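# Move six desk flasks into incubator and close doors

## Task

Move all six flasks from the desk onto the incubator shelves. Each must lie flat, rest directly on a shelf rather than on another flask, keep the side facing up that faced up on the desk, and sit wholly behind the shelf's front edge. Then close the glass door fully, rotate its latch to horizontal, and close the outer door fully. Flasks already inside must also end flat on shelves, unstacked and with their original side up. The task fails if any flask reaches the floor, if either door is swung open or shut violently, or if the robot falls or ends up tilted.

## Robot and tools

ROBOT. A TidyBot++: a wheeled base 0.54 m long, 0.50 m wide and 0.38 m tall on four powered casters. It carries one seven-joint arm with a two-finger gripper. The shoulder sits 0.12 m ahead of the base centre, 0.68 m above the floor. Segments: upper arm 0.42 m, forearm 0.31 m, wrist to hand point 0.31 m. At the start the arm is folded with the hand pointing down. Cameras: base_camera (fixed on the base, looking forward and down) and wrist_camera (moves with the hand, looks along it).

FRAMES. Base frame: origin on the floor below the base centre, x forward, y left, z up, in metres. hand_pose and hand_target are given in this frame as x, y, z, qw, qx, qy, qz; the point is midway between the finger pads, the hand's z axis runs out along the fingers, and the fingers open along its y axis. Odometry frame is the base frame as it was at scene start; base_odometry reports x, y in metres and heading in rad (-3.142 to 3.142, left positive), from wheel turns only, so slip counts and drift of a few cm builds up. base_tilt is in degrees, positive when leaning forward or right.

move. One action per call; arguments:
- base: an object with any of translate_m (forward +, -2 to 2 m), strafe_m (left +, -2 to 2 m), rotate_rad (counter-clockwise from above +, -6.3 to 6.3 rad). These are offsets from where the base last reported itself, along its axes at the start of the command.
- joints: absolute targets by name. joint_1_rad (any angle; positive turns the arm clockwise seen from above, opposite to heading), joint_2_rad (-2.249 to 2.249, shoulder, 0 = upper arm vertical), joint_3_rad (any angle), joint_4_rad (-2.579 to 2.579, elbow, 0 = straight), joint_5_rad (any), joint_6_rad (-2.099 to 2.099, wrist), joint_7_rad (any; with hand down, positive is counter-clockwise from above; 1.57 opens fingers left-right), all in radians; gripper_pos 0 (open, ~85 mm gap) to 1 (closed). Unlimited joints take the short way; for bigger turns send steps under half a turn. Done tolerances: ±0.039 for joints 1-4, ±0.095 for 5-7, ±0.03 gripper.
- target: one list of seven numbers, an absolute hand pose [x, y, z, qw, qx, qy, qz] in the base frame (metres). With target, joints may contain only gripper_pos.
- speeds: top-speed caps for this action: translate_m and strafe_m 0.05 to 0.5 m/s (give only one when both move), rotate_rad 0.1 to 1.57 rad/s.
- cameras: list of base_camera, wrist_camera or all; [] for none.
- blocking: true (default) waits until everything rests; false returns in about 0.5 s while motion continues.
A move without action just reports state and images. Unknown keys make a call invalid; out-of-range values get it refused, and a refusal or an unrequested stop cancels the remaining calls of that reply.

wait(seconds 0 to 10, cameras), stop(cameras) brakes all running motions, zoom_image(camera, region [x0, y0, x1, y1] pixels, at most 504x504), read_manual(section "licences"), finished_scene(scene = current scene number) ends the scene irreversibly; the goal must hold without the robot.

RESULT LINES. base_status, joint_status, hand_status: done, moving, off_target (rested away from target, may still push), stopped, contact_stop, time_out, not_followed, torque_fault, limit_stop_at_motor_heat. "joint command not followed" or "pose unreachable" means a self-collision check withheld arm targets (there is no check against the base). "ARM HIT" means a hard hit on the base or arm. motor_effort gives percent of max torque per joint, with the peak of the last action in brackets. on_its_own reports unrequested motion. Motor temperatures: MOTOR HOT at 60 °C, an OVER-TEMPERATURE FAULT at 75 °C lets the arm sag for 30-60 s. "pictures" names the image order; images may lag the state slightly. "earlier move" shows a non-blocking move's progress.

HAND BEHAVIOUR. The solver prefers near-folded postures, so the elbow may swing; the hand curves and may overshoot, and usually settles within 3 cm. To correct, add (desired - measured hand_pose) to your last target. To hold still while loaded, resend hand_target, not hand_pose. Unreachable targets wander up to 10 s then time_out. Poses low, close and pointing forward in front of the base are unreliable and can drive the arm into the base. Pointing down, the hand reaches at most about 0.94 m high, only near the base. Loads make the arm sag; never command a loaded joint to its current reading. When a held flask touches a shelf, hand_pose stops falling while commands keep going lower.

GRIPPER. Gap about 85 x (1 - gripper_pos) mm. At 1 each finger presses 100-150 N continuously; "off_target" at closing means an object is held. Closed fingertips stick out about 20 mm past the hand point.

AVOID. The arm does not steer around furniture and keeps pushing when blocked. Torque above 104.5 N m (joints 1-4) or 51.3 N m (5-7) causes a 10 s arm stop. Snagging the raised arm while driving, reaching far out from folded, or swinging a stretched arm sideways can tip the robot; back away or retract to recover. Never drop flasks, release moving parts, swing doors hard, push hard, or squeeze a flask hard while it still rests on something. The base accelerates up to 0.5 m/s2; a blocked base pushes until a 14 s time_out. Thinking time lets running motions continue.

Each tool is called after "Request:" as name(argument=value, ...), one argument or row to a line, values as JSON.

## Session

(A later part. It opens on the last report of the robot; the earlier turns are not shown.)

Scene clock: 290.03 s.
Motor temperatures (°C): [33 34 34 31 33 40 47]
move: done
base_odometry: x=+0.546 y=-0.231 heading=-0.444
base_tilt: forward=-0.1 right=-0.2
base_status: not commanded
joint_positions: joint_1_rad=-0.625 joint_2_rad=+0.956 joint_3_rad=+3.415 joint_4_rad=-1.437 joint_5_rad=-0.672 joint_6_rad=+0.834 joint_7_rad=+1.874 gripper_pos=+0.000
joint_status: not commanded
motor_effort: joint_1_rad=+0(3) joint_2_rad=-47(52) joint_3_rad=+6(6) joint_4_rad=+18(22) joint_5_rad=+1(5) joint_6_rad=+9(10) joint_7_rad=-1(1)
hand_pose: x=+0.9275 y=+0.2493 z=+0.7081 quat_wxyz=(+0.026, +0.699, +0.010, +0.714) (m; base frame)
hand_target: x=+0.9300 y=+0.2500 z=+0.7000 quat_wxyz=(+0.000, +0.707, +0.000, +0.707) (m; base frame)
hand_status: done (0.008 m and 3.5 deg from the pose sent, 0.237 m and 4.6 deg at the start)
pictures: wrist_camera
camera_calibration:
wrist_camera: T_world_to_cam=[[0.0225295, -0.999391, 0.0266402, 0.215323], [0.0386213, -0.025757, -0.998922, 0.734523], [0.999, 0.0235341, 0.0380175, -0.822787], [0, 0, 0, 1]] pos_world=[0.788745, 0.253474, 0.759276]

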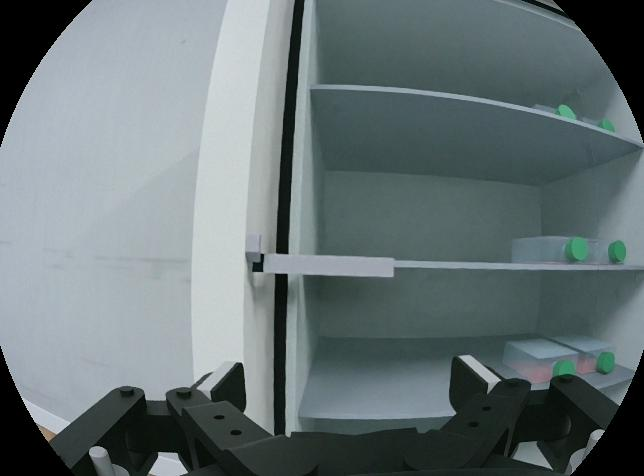

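Request:
move(
  target=[0.96, 0.225, 0.76, -0.5, 0.5, -0.5, 0.5],
  cameras=["wrist_camera"],
)

Scene clock: 318.97 s.
Motor temperatures (°C): [33 35 34 31 33 40 47]
move: done
base_odometry: x=+0.546 y=-0.231 heading=-0.444
base_tilt: forward=-0.1 right=-0.2
base_status: not commanded
joint_positions: joint_1_rad=-0.325 joint_2_rad=+0.921 joint_3_rad=+2.977 joint_4_rad=-1.354 joint_5_rad=-0.633 joint_6_rad=+0.834 joint_7_rad=+0.678 gripper_pos=+0.000
joint_status: not commanded
motor_effort: joint_1_rad=+0(1) joint_2_rad=-48(49) joint_3_rad=-1(6) joint_4_rad=+19(20) joint_5_rad=+3(3) joint_6_rad=+8(9) joint_7_rad=+0(1)
hand_pose: x=+0.9547 y=+0.2223 z=+0.7281 quat_wxyz=(-0.462, +0.523, -0.492, +0.520) (m; base frame)
hand_target: x=+0.9600 y=+0.2250 z=+0.7600 quat_wxyz=(-0.500, +0.500, -0.500, +0.500) (m; base frame)
hand_status: done (0.032 m and 5.7 deg from the pose sent, 0.066 m and 93.0 deg at the start)
pictures: wrist_camera
camera_calibration:
wrist_camera: T_world_to_cam=[[0.0117551, -0.0641879, -0.997869, 0.735482], [0.0431751, 0.997039, -0.063626, -0.159857], [0.998998, -0.0423351, 0.0144916, -0.818256], [0, 0, 0, 1]] pos_world=[0.815692, 0.171952, 0.735602]

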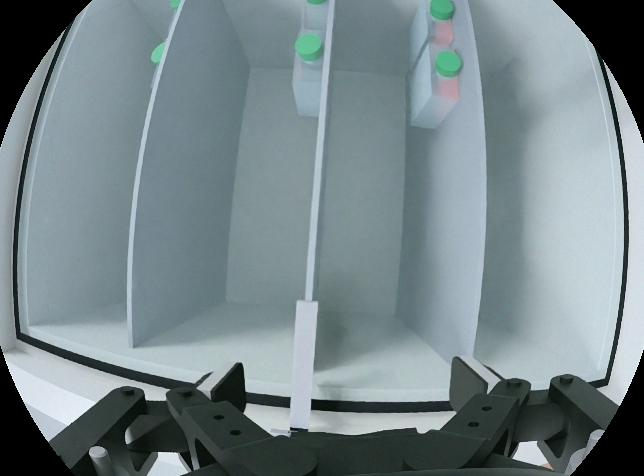

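Request:
move(
  target=[1.05, 0.225, 0.778, -0.525, 0.47, -0.51, 0.49],
  cameras=["wrist_camera"],
)

Scene clock: 326.83 s.
Motor temperatures (°C): [33 36 34 31 33 40 47]
move: done
base_odometry: x=+0.546 y=-0.231 heading=-0.444
base_tilt: forward=+0.0 right=-0.2
base_status: not commanded
joint_positions: joint_1_rad=-0.293 joint_2_rad=+1.071 joint_3_rad=+2.945 joint_4_rad=-0.908 joint_5_rad=-0.646 joint_6_rad=+0.648 joint_7_rad=+0.676 gripper_pos=+0.000
joint_status: not commanded
motor_effort: joint_1_rad=+0(1) joint_2_rad=-55(55) joint_3_rad=-2(2) joint_4_rad=+22(22) joint_5_rad=+3(4) joint_6_rad=+7(9) joint_7_rad=+0(1)
hand_pose: x=+1.0417 y=+0.2353 z=+0.7875 quat_wxyz=(-0.536, +0.462, -0.501, +0.498) (m; base frame)
hand_target: x=+1.0500 y=+0.2250 z=+0.7780 quat_wxyz=(-0.526, +0.471, -0.511, +0.491) (m; base frame)
hand_status: done (0.016 m and 2.0 deg from the pose sent, 0.108 m and 10.3 deg at the start)
pictures: wrist_camera
camera_calibration:
wrist_camera: T_world_to_cam=[[0.115356, 0.103391, -0.987929, 0.639447], [0.0134053, 0.994316, 0.105625, -0.274453], [0.993234, -0.0254279, 0.113314, -0.981334], [0, 0, 0, 1]] pos_world=[0.904609, 0.181826, 0.771916]

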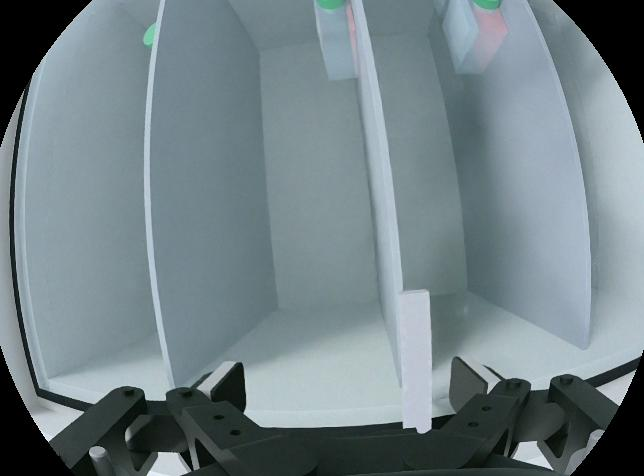

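Request:
move(
  target=[1.06, 0.217, 0.748, -0.5, 0.5, -0.5, 0.5],
  cameras=["wrist_camera"],
)

Scene clock: 332.27 s.
Motor temperatures (°C): [33 36 34 31 33 40 47]
move: done
base_odometry: x=+0.546 y=-0.231 heading=-0.444
base_tilt: forward=-0.1 right=-0.2
base_status: not commanded
joint_positions: joint_1_rad=-0.280 joint_2_rad=+1.113 joint_3_rad=+2.945 joint_4_rad=-0.877 joint_5_rad=-0.646 joint_6_rad=+0.609 joint_7_rad=+0.710 gripper_pos=+0.000
joint_status: not commanded
motor_effort: joint_1_rad=+0(1) joint_2_rad=-55(57) joint_3_rad=-1(2) joint_4_rad=+22(23) joint_5_rad=+3(3) joint_6_rad=+7(8) joint_7_rad=+0(1)
hand_pose: x=+1.0526 y=+0.2303 z=+0.7557 quat_wxyz=(-0.519, +0.484, -0.502, +0.495) (m; base frame)
hand_target: x=+1.0600 y=+0.2170 z=+0.7480 quat_wxyz=(-0.500, +0.500, -0.500, +0.500) (m; base frame)
hand_status: done (0.017 m and 2.9 deg from the pose sent, 0.047 m and 6.0 deg at the start)
pictures: wrist_camera
camera_calibration:
wrist_camera: T_world_to_cam=[[0.0738719, 0.0677112, -0.994966, 0.664515], [0.0105637, 0.997583, 0.0686736, -0.236126], [0.997212, -0.0155835, 0.0729781, -0.964581], [0, 0, 0, 1]] pos_world=[0.915297, 0.175528, 0.747779]

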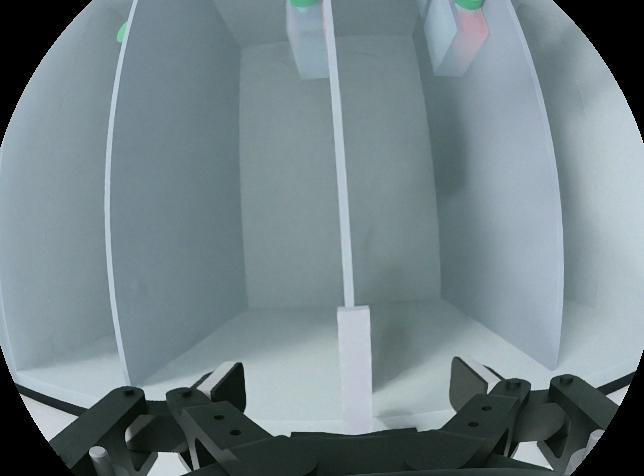

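Request:
move(
  target=[1.11, 0.212, 0.743, -0.5, 0.5, -0.5, 0.5],
  cameras=["wrist_camera"],
)

Scene clock: 338.67 s.
Motor temperatures (°C): [33 36 34 31 33 40 47]
move: done
base_odometry: x=+0.546 y=-0.231 heading=-0.444
base_tilt: forward=+0.0 right=-0.2
base_status: not commanded
joint_positions: joint_1_rad=-0.267 joint_2_rad=+1.286 joint_3_rad=+2.878 joint_4_rad=-0.498 joint_5_rad=-0.832 joint_6_rad=+0.459 joint_7_rad=+1.020 gripper_pos=+0.000
joint_status: not commanded
motor_effort: joint_1_rad=+0(1) joint_2_rad=-59(60) joint_3_rad=-1(2) joint_4_rad=+23(24) joint_5_rad=+3(3) joint_6_rad=+6(7) joint_7_rad=+0(1)
hand_pose: x=+1.1033 y=+0.2227 z=+0.7496 quat_wxyz=(-0.513, +0.483, -0.504, +0.500) (m; base frame)
hand_target: x=+1.1100 y=+0.2120 z=+0.7430 quat_wxyz=(-0.500, +0.500, -0.500, +0.500) (m; base frame)
hand_status: done (0.014 m and 2.5 deg from the pose sent, 0.062 m and 2.9 deg at the start)
pictures: wrist_camera
camera_calibration:
wrist_camera: T_world_to_cam=[[0.0709642, 0.0597571, -0.995687, 0.660746], [0.0247037, 0.997792, 0.0616442, -0.238968], [0.997173, -0.0289716, 0.0693313, -1.00902], [0, 0, 0, 1]] pos_world=[0.965184, 0.169723, 0.742584]

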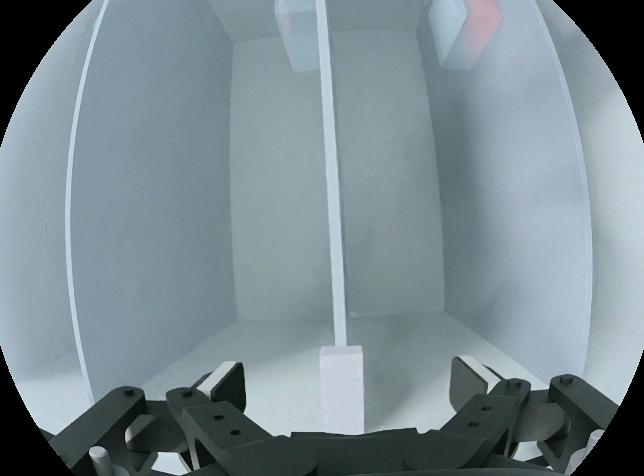

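Request:
move(
  target=[0.88, 0.217, 0.748, -0.5, 0.5, -0.5, 0.5],
  cameras=[],
)

Request:
move(
  base={"translate_m": 0.2},
  cameras=["wrist_camera"],
)

Scene clock: 348.27 s.
Motor temperatures (°C): [33 37 34 31 33 40 47]
move: done
base_odometry: x=+0.546 y=-0.231 heading=-0.444
base_tilt: forward=+0.0 right=-0.2
base_status: not commanded
joint_positions: joint_1_rad=-0.313 joint_2_rad=+0.812 joint_3_rad=+2.952 joint_4_rad=-1.640 joint_5_rad=-0.598 joint_6_rad=+0.931 joint_7_rad=+0.556 gripper_pos=+0.000
joint_status: not commanded
motor_effort: joint_1_rad=-1(1) joint_2_rad=-44(59) joint_3_rad=-2(3) joint_4_rad=+17(23) joint_5_rad=+3(4) joint_6_rad=+9(9) joint_7_rad=+0(1)
hand_pose: x=+0.8859 y=+0.2061 z=+0.7063 quat_wxyz=(-0.457, +0.534, -0.510, +0.495) (m; base frame)
hand_target: x=+0.8800 y=+0.2170 z=+0.7480 quat_wxyz=(-0.500, +0.500, -0.500, +0.500) (m; base frame)
hand_status: done (0.043 m and 6.4 deg from the pose sent, 0.223 m and 2.5 deg at the start)
pictures: none
No camera images: "cameras" was empty.

Scene clock: 349.83 s.
Motor temperatures (°C): [33 37 34 31 33 40 47]
move: done
base_odometry: x=+0.727 y=-0.316 heading=-0.444
base_tilt: forward=-0.1 right=-0.2
base_status: done
joint_positions: joint_1_rad=-0.320 joint_2_rad=+0.806 joint_3_rad=+2.957 joint_4_rad=-1.645 joint_5_rad=-0.595 joint_6_rad=+0.936 joint_7_rad=+0.553 gripper_pos=+0.000
joint_status: not commanded
motor_effort: joint_1_rad=+0(2) joint_2_rad=-44(46) joint_3_rad=-2(2) joint_4_rad=+17(18) joint_5_rad=+2(3) joint_6_rad=+8(9) joint_7_rad=-1(1)
hand_pose: x=+0.8839 y=+0.2088 z=+0.7099 quat_wxyz=(-0.459, +0.534, -0.507, +0.497) (m; base frame)
hand_target: x=+0.8800 y=+0.2170 z=+0.7480 quat_wxyz=(-0.500, +0.500, -0.500, +0.500) (m; base frame)
hand_status: not commanded
pictures: wrist_camera
camera_calibration:
wrist_camera: T_world_to_cam=[[-0.0402537, -0.0384908, -0.998448, 0.758359], [0.0268437, 0.998855, -0.0395887, -0.147453], [0.998829, -0.0283956, -0.0391743, -0.712488], [0, 0, 0, 1]] pos_world=[0.746139, 0.156243, 0.723433]

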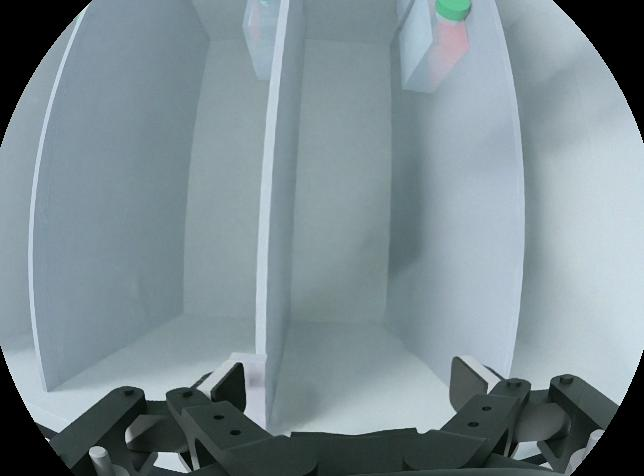

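Request:
move(
  target=[0.875, 0.222, 0.78, -0.53, 0.465, -0.50, 0.50],
  cameras=["wrist_camera"],
)

Scene clock: 355.37 s.
Motor temperatures (°C): [33 37 34 31 33 40 47]
move: done
base_odometry: x=+0.727 y=-0.316 heading=-0.444
base_tilt: forward=+0.0 right=-0.2
base_status: not commanded
joint_positions: joint_1_rad=-0.328 joint_2_rad=+0.784 joint_3_rad=+2.957 joint_4_rad=-1.645 joint_5_rad=-0.595 joint_6_rad=+0.988 joint_7_rad=+0.498 gripper_pos=+0.000
joint_status: not commanded
motor_effort: joint_1_rad=+0(1) joint_2_rad=-43(46) joint_3_rad=-1(2) joint_4_rad=+18(18) joint_5_rad=+3(3) joint_6_rad=+8(9) joint_7_rad=+0(1)
hand_pose: x=+0.8819 y=+0.2069 z=+0.7416 quat_wxyz=(-0.487, +0.498, -0.511, +0.503) (m; base frame)
hand_target: x=+0.8750 y=+0.2220 z=+0.7800 quat_wxyz=(-0.531, +0.466, -0.501, +0.501) (m; base frame)
hand_status: done (0.042 m and 6.3 deg from the pose sent, 0.072 m and 11.4 deg at the start)
pictures: wrist_camera
camera_calibration:
wrist_camera: T_world_to_cam=[[0.0275294, 0.0214051, -0.999392, 0.718421], [0.0463097, 0.99867, 0.0226653, -0.207598], [0.998548, -0.0469055, 0.0265015, -0.753929], [0, 0, 0, 1]] pos_world=[0.74267, 0.15658, 0.74267]

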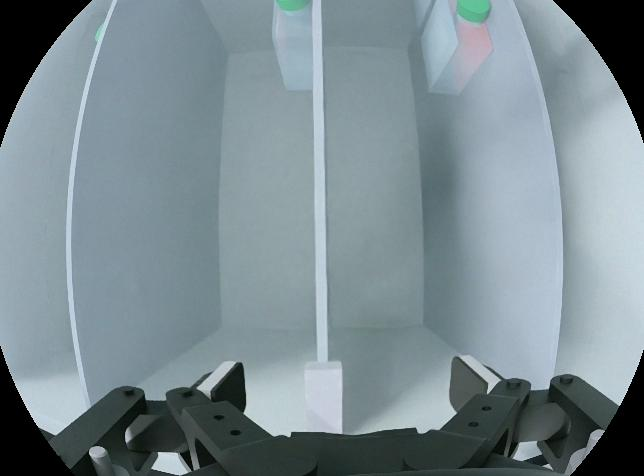

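Request:
move(
  target=[0.93, 0.24, 0.785, -0.53, 0.465, -0.50, 0.50],
  cameras=["wrist_camera"],
)

Scene clock: 361.47 s.
Motor temperatures (°C): [33 37 34 31 33 40 47]
move: off_target
base_odometry: x=+0.726 y=-0.316 heading=-0.444
base_tilt: forward=+0.0 right=-0.2
base_status: not commanded
joint_positions: joint_1_rad=-0.332 joint_2_rad=+0.833 joint_3_rad=+2.957 joint_4_rad=-1.461 joint_5_rad=-0.596 joint_6_rad=+0.955 joint_7_rad=+0.498 gripper_pos=+0.000
joint_status: not commanded
motor_effort: joint_1_rad=+0(2) joint_2_rad=-45(48) joint_3_rad=-1(2) joint_4_rad=+23(26) joint_5_rad=+5(6) joint_6_rad=+7(12) joint_7_rad=-2(2)
hand_pose: x=+0.9227 y=+0.2208 z=+0.7839 quat_wxyz=(-0.524, +0.458, -0.506, +0.509) (m; base frame)
hand_target: x=+0.9300 y=+0.2400 z=+0.7850 quat_wxyz=(-0.531, +0.466, -0.501, +0.501) (m; base frame)
hand_status: off_target (0.021 m and 1.6 deg from the pose sent, 0.073 m and 6.3 deg at the start)
pictures: wrist_camera
camera_calibration:
wrist_camera: T_world_to_cam=[[0.116338, 0.0866173, -0.989426, 0.655124], [0.0462281, 0.994638, 0.0925092, -0.278104], [0.992133, -0.0565016, 0.11171, -0.853896], [0, 0, 0, 1]] pos_world=[0.783819, 0.171621, 0.769312]

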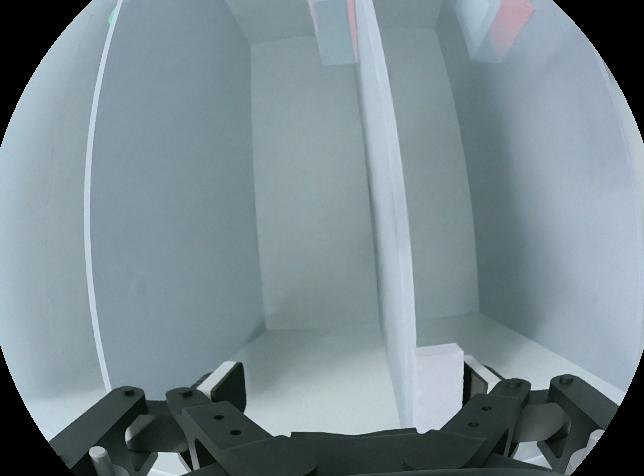

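Request:
move(
  target=[0.90, 0.24, 0.745, -0.51, 0.49, -0.50, 0.50],
  cameras=["wrist_camera"],
)

Scene clock: 366.57 s.
Motor temperatures (°C): [33 37 34 31 33 40 47]
move: done
base_odometry: x=+0.726 y=-0.316 heading=-0.444
base_tilt: forward=+0.0 right=-0.2
base_status: not commanded
joint_positions: joint_1_rad=-0.347 joint_2_rad=+0.839 joint_3_rad=+2.957 joint_4_rad=-1.542 joint_5_rad=-0.596 joint_6_rad=+0.955 joint_7_rad=+0.498 gripper_pos=+0.000
joint_status: not commanded
motor_effort: joint_1_rad=-1(1) joint_2_rad=-46(48) joint_3_rad=-1(2) joint_4_rad=+18(24) joint_5_rad=+3(5) joint_6_rad=+8(9) joint_7_rad=+0(1)
hand_pose: x=+0.9039 y=+0.2310 z=+0.7389 quat_wxyz=(-0.502, +0.493, -0.510, +0.494) (m; base frame)
hand_target: x=+0.9000 y=+0.2400 z=+0.7450 quat_wxyz=(-0.510, +0.490, -0.500, +0.500) (m; base frame)
hand_status: done (0.012 m and 1.7 deg from the pose sent, 0.049 m and 4.2 deg at the start)
pictures: wrist_camera
camera_calibration:
wrist_camera: T_world_to_cam=[[0.0381952, 0.0511152, -0.997962, 0.697016], [0.026119, 0.998299, 0.0521321, -0.235987], [0.998929, -0.028057, 0.0367951, -0.786922], [0, 0, 0, 1]] pos_world=[0.76562, 0.177878, 0.736853]

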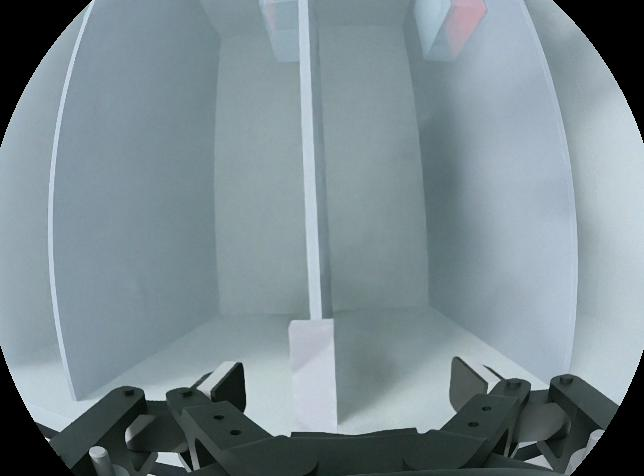

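Request:
move(
  target=[0.925, 0.24, 0.755, -0.51, 0.49, -0.50, 0.50],
  cameras=["wrist_camera"],
)

Request:
move(
  joints={"gripper_pos": 0.8},
  cameras=["wrist_camera"],
)

Scene clock: 371.83 s.
Motor temperatures (°C): [33 37 34 31 33 40 47]
move: done
base_odometry: x=+0.726 y=-0.316 heading=-0.444
base_tilt: forward=+0.0 right=-0.2
base_status: not commanded
joint_positions: joint_1_rad=-0.347 joint_2_rad=+0.849 joint_3_rad=+2.957 joint_4_rad=-1.466 joint_5_rad=-0.596 joint_6_rad=+0.941 joint_7_rad=+0.498 gripper_pos=+0.000
joint_status: not commanded
motor_effort: joint_1_rad=+0(1) joint_2_rad=-47(47) joint_3_rad=-1(2) joint_4_rad=+19(19) joint_5_rad=+3(3) joint_6_rad=+8(9) joint_7_rad=-1(1)
hand_pose: x=+0.9201 y=+0.2355 z=+0.7642 quat_wxyz=(-0.520, +0.474, -0.507, +0.498) (m; base frame)
hand_target: x=+0.9250 y=+0.2400 z=+0.7550 quat_wxyz=(-0.510, +0.490, -0.500, +0.500) (m; base frame)
hand_status: done (0.011 m and 2.4 deg from the pose sent, 0.028 m and 1.7 deg at the start)
pictures: wrist_camera
camera_calibration:
wrist_camera: T_world_to_cam=[[0.082906, 0.0810979, -0.993252, 0.6696], [0.0260521, 0.996166, 0.0835104, -0.265706], [0.996217, -0.0327998, 0.0804754, -0.833791], [0, 0, 0, 1]] pos_world=[0.782045, 0.183036, 0.75437]

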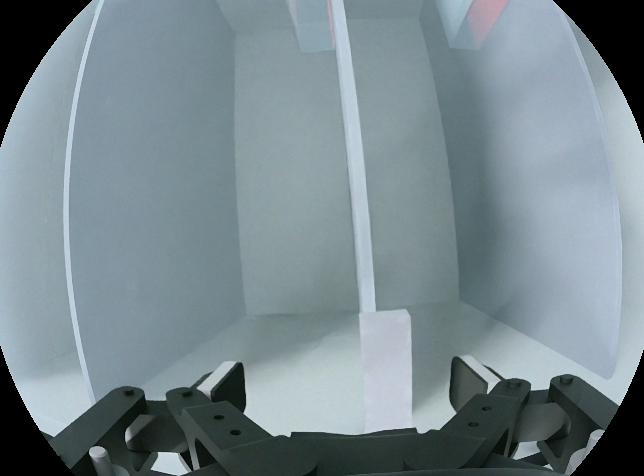

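Scene clock: 372.83 s.
Motor temperatures (°C): [33 37 34 31 33 40 47]
move: done
base_odometry: x=+0.726 y=-0.316 heading=-0.444
base_tilt: forward=+0.0 right=-0.2
base_status: not commanded
joint_positions: joint_1_rad=-0.352 joint_2_rad=+0.848 joint_3_rad=+2.957 joint_4_rad=-1.494 joint_5_rad=-0.596 joint_6_rad=+0.940 joint_7_rad=+0.498 gripper_pos=+0.799
joint_status: all done
motor_effort: joint_1_rad=+3(4) joint_2_rad=-42(49) joint_3_rad=+1(2) joint_4_rad=+26(30) joint_5_rad=+6(7) joint_6_rad=+6(11) joint_7_rad=+0(1)
hand_pose: x=+0.9133 y=+0.2390 z=+0.7509 quat_wxyz=(-0.514, +0.485, -0.508, +0.493) (m; base frame)
hand_target: x=+0.9250 y=+0.2400 z=+0.7550 quat_wxyz=(-0.510, +0.490, -0.500, +0.500) (m; base frame)
hand_status: not commanded
pictures: wrist_camera
camera_calibration:
wrist_camera: T_world_to_cam=[[0.0582764, 0.0701355, -0.995834, 0.683731], [0.019308, 0.997263, 0.0713661, -0.252795], [0.998114, -0.0233865, 0.0567627, -0.812016], [0, 0, 0, 1]] pos_world=[0.77552, 0.185159, 0.745015]

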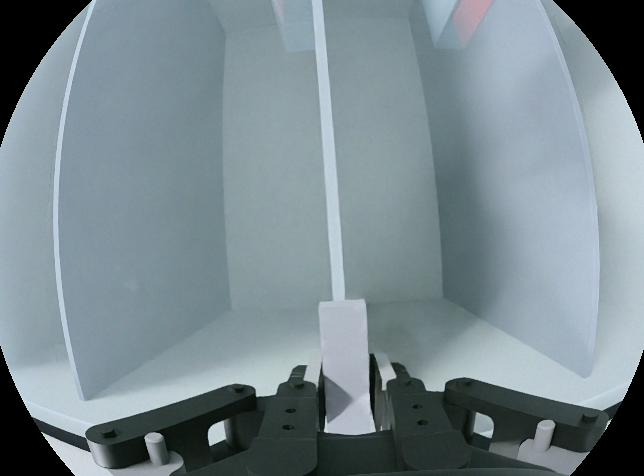

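Request:
move(
  joints={"gripper_pos": 0.9},
  cameras=[],
)

Request:
move(
  target=[0.925, 0.243, 0.777, -0.431, 0.561, -0.420, 0.569],
  cameras=["wrist_camera"],
)

Scene clock: 386.43 s.
Motor temperatures (°C): [33 37 34 31 33 40 47]
move: off_target
base_odometry: x=+0.726 y=-0.316 heading=-0.444
base_tilt: forward=+0.0 right=-0.2
base_status: not commanded
joint_positions: joint_1_rad=-0.352 joint_2_rad=+0.847 joint_3_rad=+2.957 joint_4_rad=-1.494 joint_5_rad=-0.596 joint_6_rad=+0.940 joint_7_rad=+0.499 gripper_pos=+0.842
joint_status: gripper_pos off_target (ended at +0.842, target +0.900)
motor_effort: joint_1_rad=+3(4) joint_2_rad=-40(41) joint_3_rad=+0(1) joint_4_rad=+26(31) joint_5_rad=+3(6) joint_6_rad=+5(6) joint_7_rad=-3(4)
hand_pose: x=+0.9131 y=+0.2389 z=+0.7515 quat_wxyz=(-0.514, +0.485, -0.508, +0.493) (m; base frame)
hand_target: x=+0.9250 y=+0.2400 z=+0.7550 quat_wxyz=(-0.510, +0.490, -0.500, +0.500) (m; base frame)
hand_status: not commanded
pictures: none
No camera images: "cameras" was empty.

Scene clock: 387.67 s.
Motor temperatures (°C): [33 37 34 31 33 40 47]
move: off_target
base_odometry: x=+0.726 y=-0.316 heading=-0.444
base_tilt: forward=-0.1 right=-0.2
base_status: not commanded
joint_positions: joint_1_rad=-0.400 joint_2_rad=+0.828 joint_3_rad=+3.038 joint_4_rad=-1.491 joint_5_rad=-0.622 joint_6_rad=+0.893 joint_7_rad=+0.714 gripper_pos=+0.843
joint_status: not commanded
motor_effort: joint_1_rad=+2(4) joint_2_rad=-41(42) joint_3_rad=+2(2) joint_4_rad=+26(28) joint_5_rad=+6(7) joint_6_rad=+6(6) joint_7_rad=+0(4)
hand_pose: x=+0.9132 y=+0.2394 z=+0.7569 quat_wxyz=(-0.447, +0.546, -0.446, +0.551) (m; base frame)
hand_target: x=+0.9250 y=+0.2430 z=+0.7770 quat_wxyz=(-0.431, +0.561, -0.420, +0.569) (m; base frame)
hand_status: off_target (0.024 m and 4.4 deg from the pose sent, 0.028 m and 18.5 deg at the start)
pictures: wrist_camera
camera_calibration:
wrist_camera: T_world_to_cam=[[0.0503553, -0.177007, -0.982921, 0.74634], [0.0213706, 0.984135, -0.176131, -0.0651161], [0.998503, -0.0121365, 0.0533392, -0.812688], [0, 0, 0, 1]] pos_world=[0.77528, 0.186327, 0.765472]

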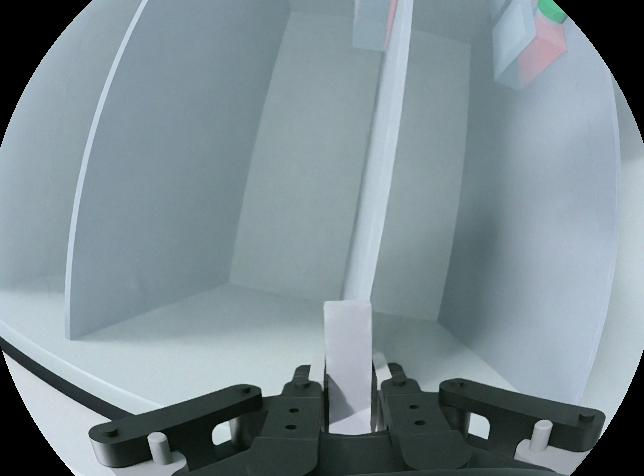

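Request:
move(
  target=[0.925, 0.255, 0.805, -0.35, 0.61, -0.345, 0.62],
  cameras=[],
)

Request:
move(
  target=[0.925, 0.267, 0.825, -0.275, 0.651, -0.2725, 0.652],
  cameras=["wrist_camera"],
)

Scene clock: 397.63 s.
Motor temperatures (°C): [33 37 33 31 33 40 47]
move: off_target
base_odometry: x=+0.726 y=-0.316 heading=-0.444
base_tilt: forward=-0.1 right=-0.2
base_status: not commanded
joint_positions: joint_1_rad=-0.477 joint_2_rad=+0.806 joint_3_rad=+3.148 joint_4_rad=-1.469 joint_5_rad=-0.708 joint_6_rad=+0.817 joint_7_rad=+1.013 gripper_pos=+0.843
joint_status: not commanded
motor_effort: joint_1_rad=+2(3) joint_2_rad=-43(44) joint_3_rad=+3(3) joint_4_rad=+30(30) joint_5_rad=+6(6) joint_6_rad=+6(7) joint_7_rad=+0(1)
hand_pose: x=+0.9134 y=+0.2418 z=+0.7635 quat_wxyz=(-0.351, +0.610, -0.371, +0.606) (m; base frame)
hand_target: x=+0.9250 y=+0.2550 z=+0.8050 quat_wxyz=(-0.350, +0.611, -0.345, +0.621) (m; base frame)
hand_status: off_target (0.045 m and 3.4 deg from the pose sent, 0.052 m and 19.4 deg at the start)
pictures: none
No camera images: "cameras" was empty.

Scene clock: 398.87 s.
Motor temperatures (°C): [33 37 33 31 33 40 47]
move: off_target
base_odometry: x=+0.726 y=-0.316 heading=-0.444
base_tilt: forward=-0.1 right=-0.3
base_status: not commanded
joint_positions: joint_1_rad=-0.544 joint_2_rad=+0.791 joint_3_rad=+3.244 joint_4_rad=-1.443 joint_5_rad=-0.805 joint_6_rad=+0.735 joint_7_rad=+1.284 gripper_pos=+0.843
joint_status: not commanded
motor_effort: joint_1_rad=+2(2) joint_2_rad=-43(45) joint_3_rad=+4(4) joint_4_rad=+33(34) joint_5_rad=+7(7) joint_6_rad=+5(6) joint_7_rad=-1(1)
hand_pose: x=+0.9132 y=+0.2449 z=+0.7679 quat_wxyz=(-0.266, +0.658, -0.306, +0.635) (m; base frame)
hand_target: x=+0.9250 y=+0.2670 z=+0.8250 quat_wxyz=(-0.275, +0.651, -0.273, +0.652) (m; base frame)
hand_status: off_target (0.062 m and 4.5 deg from the pose sent, 0.067 m and 16.0 deg at the start)
pictures: wrist_camera
camera_calibration:
wrist_camera: T_world_to_cam=[[-0.0205454, -0.652922, -0.757146, 0.765952], [0.011718, 0.757097, -0.653197, 0.362219], [0.99972, -0.0222924, -0.00790392, -0.764853], [0, 0, 0, 1]] pos_world=[0.776131, 0.208822, 0.810493]

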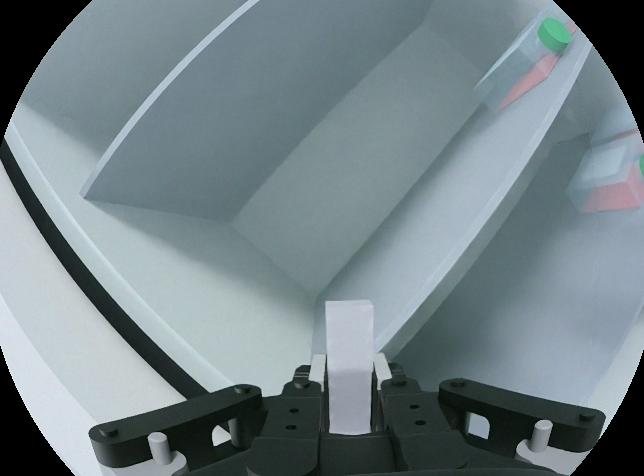

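Request:
move(
  target=[0.925, 0.262, 0.79, -0.14, 0.693, -0.137, 0.694],
  cameras=[],
)

Request:
move(
  target=[0.925, 0.272, 0.79, 0, 0.7071, 0, 0.7071],
  cameras=["wrist_camera"],
)

Scene clock: 406.10 s.
Motor temperatures (°C): [33 37 33 31 33 40 47]
move: off_target
base_odometry: x=+0.726 y=-0.316 heading=-0.444
base_tilt: forward=+0.0 right=-0.3
base_status: not commanded
joint_positions: joint_1_rad=-0.599 joint_2_rad=+0.801 joint_3_rad=+3.333 joint_4_rad=-1.444 joint_5_rad=-0.778 joint_6_rad=+0.727 joint_7_rad=+1.531 gripper_pos=+0.843
joint_status: not commanded
motor_effort: joint_1_rad=+3(3) joint_2_rad=-45(47) joint_3_rad=+7(7) joint_4_rad=+25(33) joint_5_rad=+4(7) joint_6_rad=+9(9) joint_7_rad=-1(1)
hand_pose: x=+0.9135 y=+0.2505 z=+0.7730 quat_wxyz=(-0.165, +0.690, -0.190, +0.679) (m; base frame)
hand_target: x=+0.9250 y=+0.2620 z=+0.7900 quat_wxyz=(-0.140, +0.693, -0.137, +0.694) (m; base frame)
hand_status: off_target (0.024 m and 6.9 deg from the pose sent, 0.030 m and 25.5 deg at the start)
pictures: none
No camera images: "cameras" was empty.

Scene clock: 407.53 s.
Motor temperatures (°C): [33 37 33 31 33 40 47]
move: off_target
base_odometry: x=+0.726 y=-0.316 heading=-0.444
base_tilt: forward=+0.0 right=-0.2
base_status: not commanded
joint_positions: joint_1_rad=-0.687 joint_2_rad=+0.818 joint_3_rad=+3.474 joint_4_rad=-1.435 joint_5_rad=-0.780 joint_6_rad=+0.673 joint_7_rad=+1.876 gripper_pos=+0.843
joint_status: not commanded
motor_effort: joint_1_rad=+3(3) joint_2_rad=-45(47) joint_3_rad=+8(8) joint_4_rad=+26(27) joint_5_rad=+4(4) joint_6_rad=+9(10) joint_7_rad=-1(1)
hand_pose: x=+0.9138 y=+0.2602 z=+0.7760 quat_wxyz=(-0.021, +0.712, -0.034, +0.701) (m; base frame)
hand_target: x=+0.9250 y=+0.2720 z=+0.7900 quat_wxyz=(+0.000, +0.707, +0.000, +0.707) (m; base frame)
hand_status: off_target (0.021 m and 4.6 deg from the pose sent, 0.030 m and 29.1 deg at the start)
pictures: wrist_camera
camera_calibration:
wrist_camera: T_world_to_cam=[[0.0260246, -0.994339, -0.103021, 0.320864], [0.00336364, 0.103142, -0.994661, 0.79868], [0.999656, 0.0255391, 0.00602883, -0.788266], [0, 0, 0, 1]] pos_world=[0.776958, 0.256802, 0.832223]

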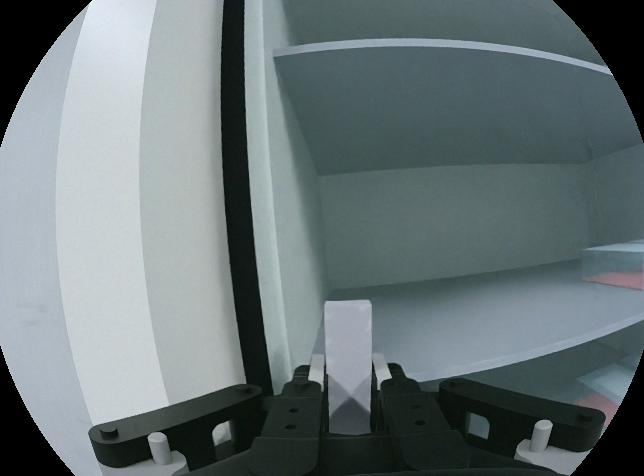

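Request:
move(
  base={"translate_m": -0.0252, "strafe_m": -0.0963, "rotate_rad": 0.1},
  speeds={"translate_m": 0.09, "rotate_rad": 0.1},
  cameras=["wrist_camera"],
)

Scene clock: 417.73 s.
Motor temperatures (°C): [33 37 33 32 33 40 47]
move: done
base_odometry: x=+0.662 y=-0.392 heading=-0.342
base_tilt: forward=-0.1 right=-0.2
base_status: done
joint_positions: joint_1_rad=-0.689 joint_2_rad=+0.836 joint_3_rad=+3.495 joint_4_rad=-1.410 joint_5_rad=-0.781 joint_6_rad=+0.662 joint_7_rad=+1.879 gripper_pos=+0.843
joint_status: not commanded
motor_effort: joint_1_rad=-2(6) joint_2_rad=-48(50) joint_3_rad=+5(10) joint_4_rad=+23(26) joint_5_rad=+4(5) joint_6_rad=+9(11) joint_7_rad=-1(2)
hand_pose: x=+0.9213 y=+0.2592 z=+0.7760 quat_wxyz=(-0.014, +0.709, -0.029, +0.704) (m; base frame)
hand_target: x=+0.9250 y=+0.2720 z=+0.7900 quat_wxyz=(+0.000, +0.707, +0.000, +0.707) (m; base frame)
hand_status: not commanded
pictures: wrist_camera
camera_calibration:
wrist_camera: T_world_to_cam=[[0.0241187, -0.995851, -0.0877408, 0.309954], [0.0111335, 0.0880284, -0.996056, 0.79655], [0.999647, 0.0230467, 0.0132105, -0.800576], [0, 0, 0, 1]] pos_world=[0.783949, 0.256999, 0.83118]

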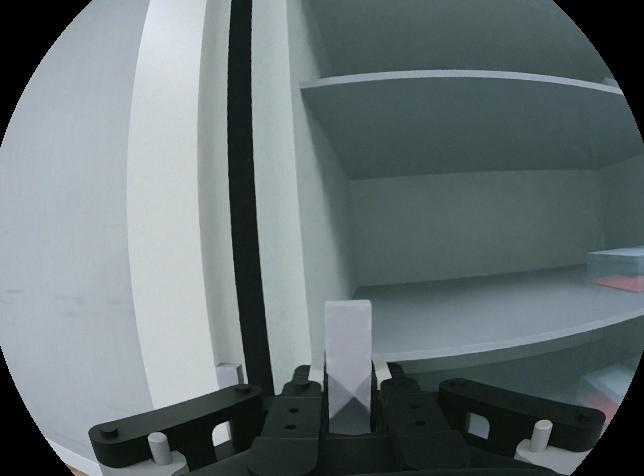

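Request:
move(
  base={"translate_m": -0.055},
  speeds={"translate_m": 0.1},
  target=[0.925, 0.263, 0.79, -0.0353, 0.7062, 0.0353, 0.7062],
  cameras=[],
)

Request:
move(
  base={"translate_m": -0.055},
  speeds={"translate_m": 0.1},
  target=[0.925, 0.254, 0.79, -0.0706, 0.7036, 0.0706, 0.7036],
  cameras=["wrist_camera"],
)

Scene clock: 471.07 s.
Motor temperatures (°C): [32 38 33 32 32 39 47]
move: done
base_odometry: x=+0.610 y=-0.374 heading=-0.342
base_tilt: forward=-0.1 right=-0.3
base_status: done
joint_positions: joint_1_rad=-0.595 joint_2_rad=+0.811 joint_3_rad=+3.413 joint_4_rad=-1.442 joint_5_rad=-0.560 joint_6_rad=+0.661 joint_7_rad=+1.827 gripper_pos=+0.843
joint_status: not commanded
motor_effort: joint_1_rad=-2(5) joint_2_rad=-45(49) joint_3_rad=+5(7) joint_4_rad=+20(22) joint_5_rad=+4(5) joint_6_rad=+9(11) joint_7_rad=+2(3)
hand_pose: x=+0.9262 y=+0.2565 z=+0.7762 quat_wxyz=(-0.020, +0.710, +0.026, +0.703) (m; base frame)
hand_target: x=+0.9250 y=+0.2630 z=+0.7900 quat_wxyz=(-0.035, +0.706, +0.035, +0.706) (m; base frame)
hand_status: done (0.015 m and 2.2 deg from the pose sent, 0.015 m and 7.8 deg at the start)
pictures: none
No camera images: "cameras" was empty.

Scene clock: 472.47 s.
Motor temperatures (°C): [32 38 33 32 32 39 47]
move: done
base_odometry: x=+0.558 y=-0.356 heading=-0.342
base_tilt: forward=+0.1 right=-0.2
base_status: done
joint_positions: joint_1_rad=-0.445 joint_2_rad=+0.778 joint_3_rad=+3.265 joint_4_rad=-1.476 joint_5_rad=-0.306 joint_6_rad=+0.661 joint_7_rad=+1.734 gripper_pos=+0.843
joint_status: not commanded
motor_effort: joint_1_rad=-2(3) joint_2_rad=-45(46) joint_3_rad=+2(6) joint_4_rad=+20(21) joint_5_rad=+4(5) joint_6_rad=+8(9) joint_7_rad=+3(4)
hand_pose: x=+0.9282 y=+0.2498 z=+0.7764 quat_wxyz=(-0.054, +0.713, +0.064, +0.697) (m; base frame)
hand_target: x=+0.9250 y=+0.2540 z=+0.7901 quat_wxyz=(-0.071, +0.704, +0.071, +0.704) (m; base frame)
hand_status: done (0.015 m and 2.4 deg from the pose sent, 0.014 m and 7.8 deg at the start)
pictures: wrist_camera
camera_calibration:
wrist_camera: T_world_to_cam=[[0.210507, -0.977469, -0.0155148, 0.0667445], [-0.00893477, 0.0139461, -0.999863, 0.837805], [0.977552, 0.210616, -0.00579772, -0.818857], [0, 0, 0, 1]] pos_world=[0.79391, 0.226021, 0.833978]

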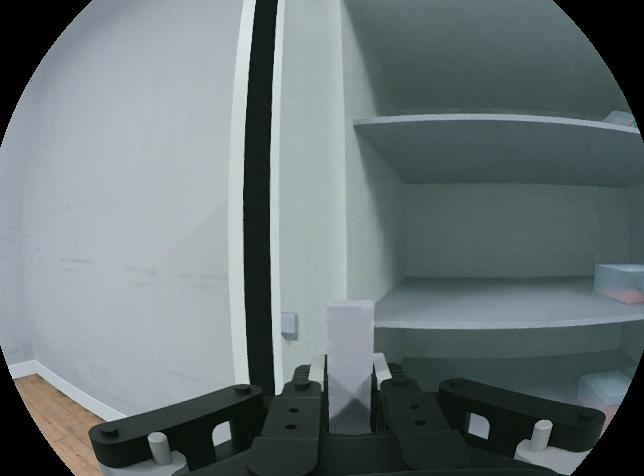

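Works. Continue.

Request:
move(
  base={"translate_m": -0.052},
  speeds={"translate_m": 0.1},
  target=[0.925, 0.234, 0.79, -0.1057, 0.6992, 0.1057, 0.6992],
  cameras=[],
)

Request:
move(
  base={"translate_m": -0.052},
  speeds={"translate_m": 0.1},
  target=[0.925, 0.214, 0.79, -0.1405, 0.693, 0.1405, 0.693],
  cameras=[],
)

Request:
move(
  base={"translate_m": -0.047},
  speeds={"translate_m": 0.1},
  target=[0.925, 0.184, 0.79, -0.1749, 0.6851, 0.1749, 0.6851],
  cameras=[],
)

Request:
move(
  base={"translate_m": -0.047},
  speeds={"translate_m": 0.1},
  target=[0.925, 0.154, 0.79, -0.209, 0.6755, 0.209, 0.6755],
  cameras=["wrist_camera"],
)

Scene clock: 485.07 s.
Motor temperatures (°C): [32 38 33 31 33 39 47]
move: done
base_odometry: x=+0.509 y=-0.339 heading=-0.342
base_tilt: forward=-0.1 right=-0.2
base_status: done
joint_positions: joint_1_rad=-0.252 joint_2_rad=+0.764 joint_3_rad=+3.079 joint_4_rad=-1.499 joint_5_rad=-0.033 joint_6_rad=+0.662 joint_7_rad=+1.651 gripper_pos=+0.843
joint_status: not commanded
motor_effort: joint_1_rad=-1(2) joint_2_rad=-44(45) joint_3_rad=+0(3) joint_4_rad=+19(20) joint_5_rad=+4(4) joint_6_rad=+7(8) joint_7_rad=+3(4)
hand_pose: x=+0.9284 y=+0.2377 z=+0.7767 quat_wxyz=(-0.092, +0.710, +0.103, +0.690) (m; base frame)
hand_target: x=+0.9250 y=+0.2340 z=+0.7900 quat_wxyz=(-0.106, +0.699, +0.106, +0.699) (m; base frame)
hand_status: done (0.014 m and 2.3 deg from the pose sent, 0.021 m and 7.8 deg at the start)
pictures: none
No camera images: "cameras" was empty.

Scene clock: 486.53 s.
Motor temperatures (°C): [32 38 33 31 33 39 47]
move: done
base_odometry: x=+0.459 y=-0.321 heading=-0.342
base_tilt: forward=-0.1 right=-0.2
base_status: done
joint_positions: joint_1_rad=-0.059 joint_2_rad=+0.770 joint_3_rad=+2.912 joint_4_rad=-1.514 joint_5_rad=+0.243 joint_6_rad=+0.662 joint_7_rad=+1.555 gripper_pos=+0.843
joint_status: not commanded
motor_effort: joint_1_rad=+0(1) joint_2_rad=-45(51) joint_3_rad=-3(3) joint_4_rad=+20(24) joint_5_rad=+3(4) joint_6_rad=+8(12) joint_7_rad=+3(4)
hand_pose: x=+0.9253 y=+0.2184 z=+0.7773 quat_wxyz=(-0.128, +0.703, +0.140, +0.685) (m; base frame)
hand_target: x=+0.9250 y=+0.2140 z=+0.7900 quat_wxyz=(-0.141, +0.693, +0.141, +0.693) (m; base frame)
hand_status: done (0.013 m and 2.1 deg from the pose sent, 0.027 m and 7.3 deg at the start)
pictures: none
No camera images: "cameras" was empty.

Scene clock: 488.07 s.
Motor temperatures (°C): [32 38 33 31 33 39 47]
move: done
base_odometry: x=+0.415 y=-0.306 heading=-0.342
base_tilt: forward=+0.0 right=-0.2
base_status: done
joint_positions: joint_1_rad=+0.144 joint_2_rad=+0.803 joint_3_rad=+2.747 joint_4_rad=-1.509 joint_5_rad=+0.563 joint_6_rad=+0.662 joint_7_rad=+1.422 gripper_pos=+0.844
joint_status: not commanded
motor_effort: joint_1_rad=+0(1) joint_2_rad=-45(49) joint_3_rad=-7(7) joint_4_rad=+20(23) joint_5_rad=+2(3) joint_6_rad=+10(11) joint_7_rad=+3(4)
hand_pose: x=+0.9196 y=+0.1931 z=+0.7781 quat_wxyz=(-0.167, +0.690, +0.177, +0.681) (m; base frame)
hand_target: x=+0.9250 y=+0.1840 z=+0.7900 quat_wxyz=(-0.175, +0.685, +0.175, +0.685) (m; base frame)
hand_status: done (0.016 m and 1.2 deg from the pose sent, 0.037 m and 7.1 deg at the start)
pictures: none
No camera images: "cameras" was empty.

Scene clock: 489.37 s.
Motor temperatures (°C): [32 38 33 31 33 39 47]
move: done
base_odometry: x=+0.370 y=-0.290 heading=-0.342
base_tilt: forward=-0.1 right=-0.2
base_status: done
joint_positions: joint_1_rad=+0.262 joint_2_rad=+0.834 joint_3_rad=+2.704 joint_4_rad=-1.446 joint_5_rad=+0.912 joint_6_rad=+0.663 joint_7_rad=+1.167 gripper_pos=+0.844
joint_status: not commanded
motor_effort: joint_1_rad=+1(3) joint_2_rad=-46(48) joint_3_rad=-8(8) joint_4_rad=+20(22) joint_5_rad=+0(2) joint_6_rad=+8(11) joint_7_rad=+2(4)
hand_pose: x=+0.9205 y=+0.1644 z=+0.7783 quat_wxyz=(-0.200, +0.683, +0.211, +0.670) (m; base frame)
hand_target: x=+0.9250 y=+0.1540 z=+0.7900 quat_wxyz=(-0.209, +0.676, +0.209, +0.676) (m; base frame)
hand_status: done (0.016 m and 1.5 deg from the pose sent, 0.041 m and 6.3 deg at the start)
pictures: wrist_camera
camera_calibration:
wrist_camera: T_world_to_cam=[[0.593007, -0.805002, -0.0177242, -0.393766], [-0.0146954, 0.0111884, -0.999829, 0.846515], [0.805063, 0.593166, -0.00519506, -0.697898], [0, 0, 0, 1]] pos_world=[0.807798, 0.0875159, 0.835766]

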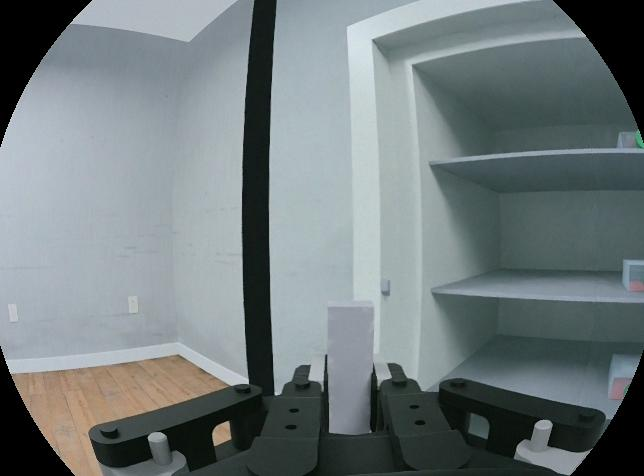

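Request:
move(
  base={"translate_m": -0.040},
  speeds={"translate_m": 0.1},
  target=[0.925, 0.115, 0.79, -0.2425, 0.6642, 0.2425, 0.6642],
  cameras=[],
)

Request:
move(
  base={"translate_m": -0.040},
  speeds={"translate_m": 0.1},
  target=[0.925, 0.076, 0.79, -0.2754, 0.6513, 0.2754, 0.6513],
  cameras=[],
)

Request:
move(
  joints={"gripper_pos": 0},
  cameras=[],
)

Request:
move(
  base={"translate_m": -0.15, "strafe_m":-0.1},
  speeds={"translate_m": 0.15},
  cameras=["wrist_camera"],
)

Scene clock: 502.43 s.
Motor temperatures (°C): [32 38 33 31 33 39 47]
move: off_target
base_odometry: x=+0.333 y=-0.277 heading=-0.342
base_tilt: forward=-0.1 right=-0.2
base_status: done
joint_positions: joint_1_rad=+0.263 joint_2_rad=+0.850 joint_3_rad=+2.867 joint_4_rad=-1.352 joint_5_rad=+1.177 joint_6_rad=+0.820 joint_7_rad=+0.856 gripper_pos=+0.844
joint_status: not commanded
motor_effort: joint_1_rad=+3(3) joint_2_rad=-47(48) joint_3_rad=-5(10) joint_4_rad=+22(23) joint_5_rad=-4(4) joint_6_rad=+7(9) joint_7_rad=+2(3)
hand_pose: x=+0.9216 y=+0.1335 z=+0.7785 quat_wxyz=(-0.233, +0.672, +0.244, +0.659) (m; base frame)
hand_target: x=+0.9250 y=+0.1150 z=+0.7900 quat_wxyz=(-0.243, +0.664, +0.243, +0.664) (m; base frame)
hand_status: off_target (0.022 m and 1.5 deg from the pose sent, 0.051 m and 6.5 deg at the start)
pictures: none
No camera images: "cameras" was empty.

Scene clock: 503.57 s.
Motor temperatures (°C): [32 38 33 31 33 39 47]
move: off_target
base_odometry: x=+0.295 y=-0.264 heading=-0.342
base_tilt: forward=-0.1 right=-0.2
base_status: done
joint_positions: joint_1_rad=+0.263 joint_2_rad=+0.905 joint_3_rad=+3.041 joint_4_rad=-1.209 joint_5_rad=+1.315 joint_6_rad=+1.038 joint_7_rad=+0.642 gripper_pos=+0.844
joint_status: not commanded
motor_effort: joint_1_rad=+4(5) joint_2_rad=-49(50) joint_3_rad=-4(5) joint_4_rad=+23(24) joint_5_rad=-8(8) joint_6_rad=+5(7) joint_7_rad=+2(3)
hand_pose: x=+0.9234 y=+0.0957 z=+0.7789 quat_wxyz=(-0.268, +0.654, +0.277, +0.651) (m; base frame)
hand_target: x=+0.9250 y=+0.0760 z=+0.7900 quat_wxyz=(-0.275, +0.651, +0.275, +0.651) (m; base frame)
hand_status: off_target (0.023 m and 0.9 deg from the pose sent, 0.059 m and 6.5 deg at the start)
pictures: none
No camera images: "cameras" was empty.

Scene clock: 504.60 s.
Motor temperatures (°C): [32 38 33 31 33 39 47]
move: done
base_odometry: x=+0.295 y=-0.264 heading=-0.342
base_tilt: forward=-0.1 right=-0.2
base_status: not commanded
joint_positions: joint_1_rad=+0.271 joint_2_rad=+0.905 joint_3_rad=+3.058 joint_4_rad=-1.180 joint_5_rad=+1.315 joint_6_rad=+1.039 joint_7_rad=+0.641 gripper_pos=+0.000
joint_status: all done
motor_effort: joint_1_rad=+0(4) joint_2_rad=-48(50) joint_3_rad=-6(6) joint_4_rad=+20(24) joint_5_rad=-6(8) joint_6_rad=+5(6) joint_7_rad=+0(2)
hand_pose: x=+0.9302 y=+0.0797 z=+0.7874 quat_wxyz=(-0.252, +0.651, +0.279, +0.659) (m; base frame)
hand_target: x=+0.9250 y=+0.0760 z=+0.7900 quat_wxyz=(-0.275, +0.651, +0.275, +0.651) (m; base frame)
hand_status: not commanded
pictures: none
No camera images: "cameras" was empty.

Scene clock: 506.47 s.
Motor temperatures (°C): [32 38 33 31 33 39 47]
move: done
base_odometry: x=+0.119 y=-0.308 heading=-0.342
base_tilt: forward=-0.1 right=-0.2
base_status: done
joint_positions: joint_1_rad=+0.275 joint_2_rad=+0.905 joint_3_rad=+3.060 joint_4_rad=-1.180 joint_5_rad=+1.315 joint_6_rad=+1.039 joint_7_rad=+0.641 gripper_pos=+0.000
joint_status: not commanded
motor_effort: joint_1_rad=+0(5) joint_2_rad=-48(50) joint_3_rad=-5(6) joint_4_rad=+20(20) joint_5_rad=-7(7) joint_6_rad=+6(6) joint_7_rad=-1(1)
hand_pose: x=+0.9307 y=+0.0758 z=+0.7867 quat_wxyz=(-0.250, +0.652, +0.278, +0.659) (m; base frame)
hand_target: x=+0.9250 y=+0.0760 z=+0.7900 quat_wxyz=(-0.275, +0.651, +0.275, +0.651) (m; base frame)
hand_status: not commanded
pictures: wrist_camera
camera_calibration:
wrist_camera: T_world_to_cam=[[0.724965, -0.688638, 0.0142583, -0.62787], [0.0183591, -0.00137407, -0.999831, 0.826249], [0.688541, 0.725104, 0.0116466, -0.568326], [0, 0, 0, 1]] pos_world=[0.83133, -0.0191441, 0.84168]

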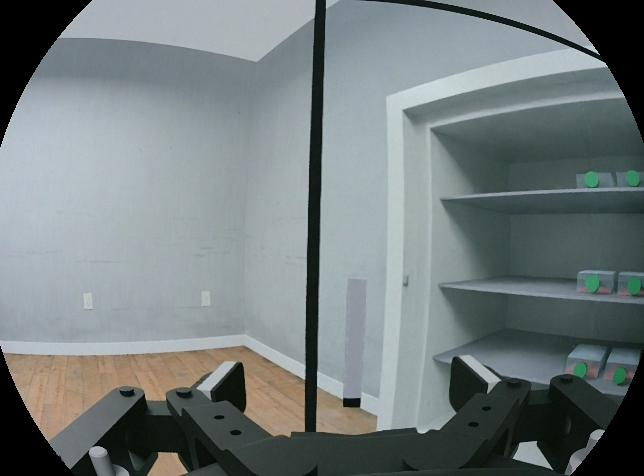

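Request:
move(
  base={"translate_m": -0.15},
  cameras=[],
)

Request:
move(
  base={"rotate_rad": -0.102},
  target=[0.75, -0.10, 0.75, 0, 0.7071, 0, 0.7071],
  joints={"gripper_pos": 1},
  cameras=[],
)

Request:
move(
  base={"strafe_m": 0.72},
  target=[0.83, -0.15, 0.75, 0, 0.7071, 0, 0.7071],
  cameras=["wrist_camera"],
)

Scene clock: 528.53 s.
Motor temperatures (°C): [32 38 33 31 32 39 47]
move: done
base_odometry: x=-0.022 y=-0.257 heading=-0.342
base_tilt: forward=-0.1 right=-0.1
base_status: done
joint_positions: joint_1_rad=+0.275 joint_2_rad=+0.907 joint_3_rad=+3.060 joint_4_rad=-1.179 joint_5_rad=+1.315 joint_6_rad=+1.039 joint_7_rad=+0.641 gripper_pos=+0.000
joint_status: not commanded
motor_effort: joint_1_rad=+0(4) joint_2_rad=-48(51) joint_3_rad=-6(7) joint_4_rad=+20(21) joint_5_rad=-6(7) joint_6_rad=+6(7) joint_7_rad=+0(1)
hand_pose: x=+0.9311 y=+0.0753 z=+0.7859 quat_wxyz=(-0.250, +0.652, +0.278, +0.659) (m; base frame)
hand_target: x=+0.9250 y=+0.0760 z=+0.7900 quat_wxyz=(-0.275, +0.651, +0.275, +0.651) (m; base frame)
hand_status: not commanded
pictures: none
No camera images: "cameras" was empty.

Scene clock: 531.20 s.
Motor temperatures (°C): [32 38 33 31 32 39 47]
move: done
base_odometry: x=-0.022 y=-0.257 heading=-0.445
base_tilt: forward=+0.0 right=-0.3
base_status: done
joint_positions: joint_1_rad=+0.344 joint_2_rad=+0.578 joint_3_rad=+3.071 joint_4_rad=-2.202 joint_5_rad=+0.361 joint_6_rad=+1.136 joint_7_rad=+1.405 gripper_pos=+0.999
joint_status: all done
motor_effort: joint_1_rad=+0(7) joint_2_rad=-33(49) joint_3_rad=-2(9) joint_4_rad=+13(20) joint_5_rad=-1(7) joint_6_rad=+10(10) joint_7_rad=-1(1)
hand_pose: x=+0.7553 y=-0.0817 z=+0.7165 quat_wxyz=(-0.042, +0.735, -0.011, +0.677) (m; base frame)
hand_target: x=+0.7500 y=-0.1000 z=+0.7500 quat_wxyz=(+0.000, +0.707, +0.000, +0.707) (m; base frame)
hand_status: done (0.039 m and 6.8 deg from the pose sent, 0.255 m and 43.9 deg at the start)
pictures: none
No camera images: "cameras" was empty.

Scene clock: 533.93 s.
Motor temperatures (°C): [32 38 33 31 32 39 47]
move: done
base_odometry: x=+0.288 y=+0.393 heading=-0.446
base_tilt: forward=+0.0 right=-0.3
base_status: done
joint_positions: joint_1_rad=+0.446 joint_2_rad=+0.654 joint_3_rad=+3.015 joint_4_rad=-1.930 joint_5_rad=+0.381 joint_6_rad=+1.050 joint_7_rad=+1.405 gripper_pos=+0.999
joint_status: not commanded
motor_effort: joint_1_rad=+0(3) joint_2_rad=-38(39) joint_3_rad=-3(5) joint_4_rad=+16(17) joint_5_rad=-2(2) joint_6_rad=+9(10) joint_7_rad=-1(1)
hand_pose: x=+0.8246 y=-0.1518 z=+0.7616 quat_wxyz=(-0.008, +0.695, -0.020, +0.718) (m; base frame)
hand_target: x=+0.8300 y=-0.1500 z=+0.7500 quat_wxyz=(+0.000, +0.707, +0.000, +0.707) (m; base frame)
hand_status: done (0.013 m and 3.1 deg from the pose sent, 0.107 m and 6.8 deg at the start)
pictures: wrist_camera
camera_calibration:
wrist_camera: T_world_to_cam=[[0.0292118, -0.997565, -0.0633375, -0.121374], [0.0505998, 0.0647591, -0.996617, 0.783803], [0.998292, 0.0259082, 0.0523683, -0.722529], [0, 0, 0, 1]] pos_world=[0.68518, -0.153117, 0.811302]

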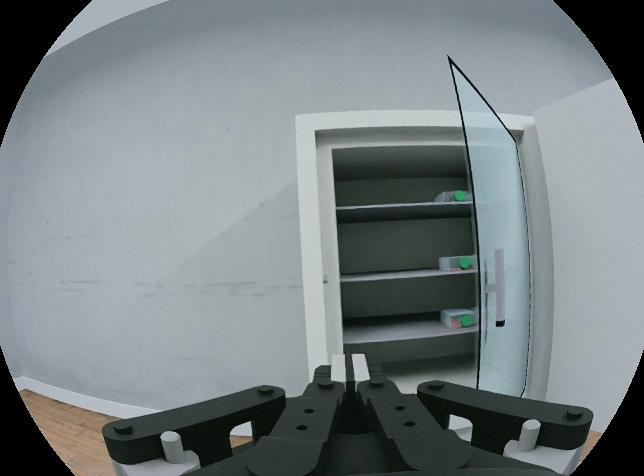

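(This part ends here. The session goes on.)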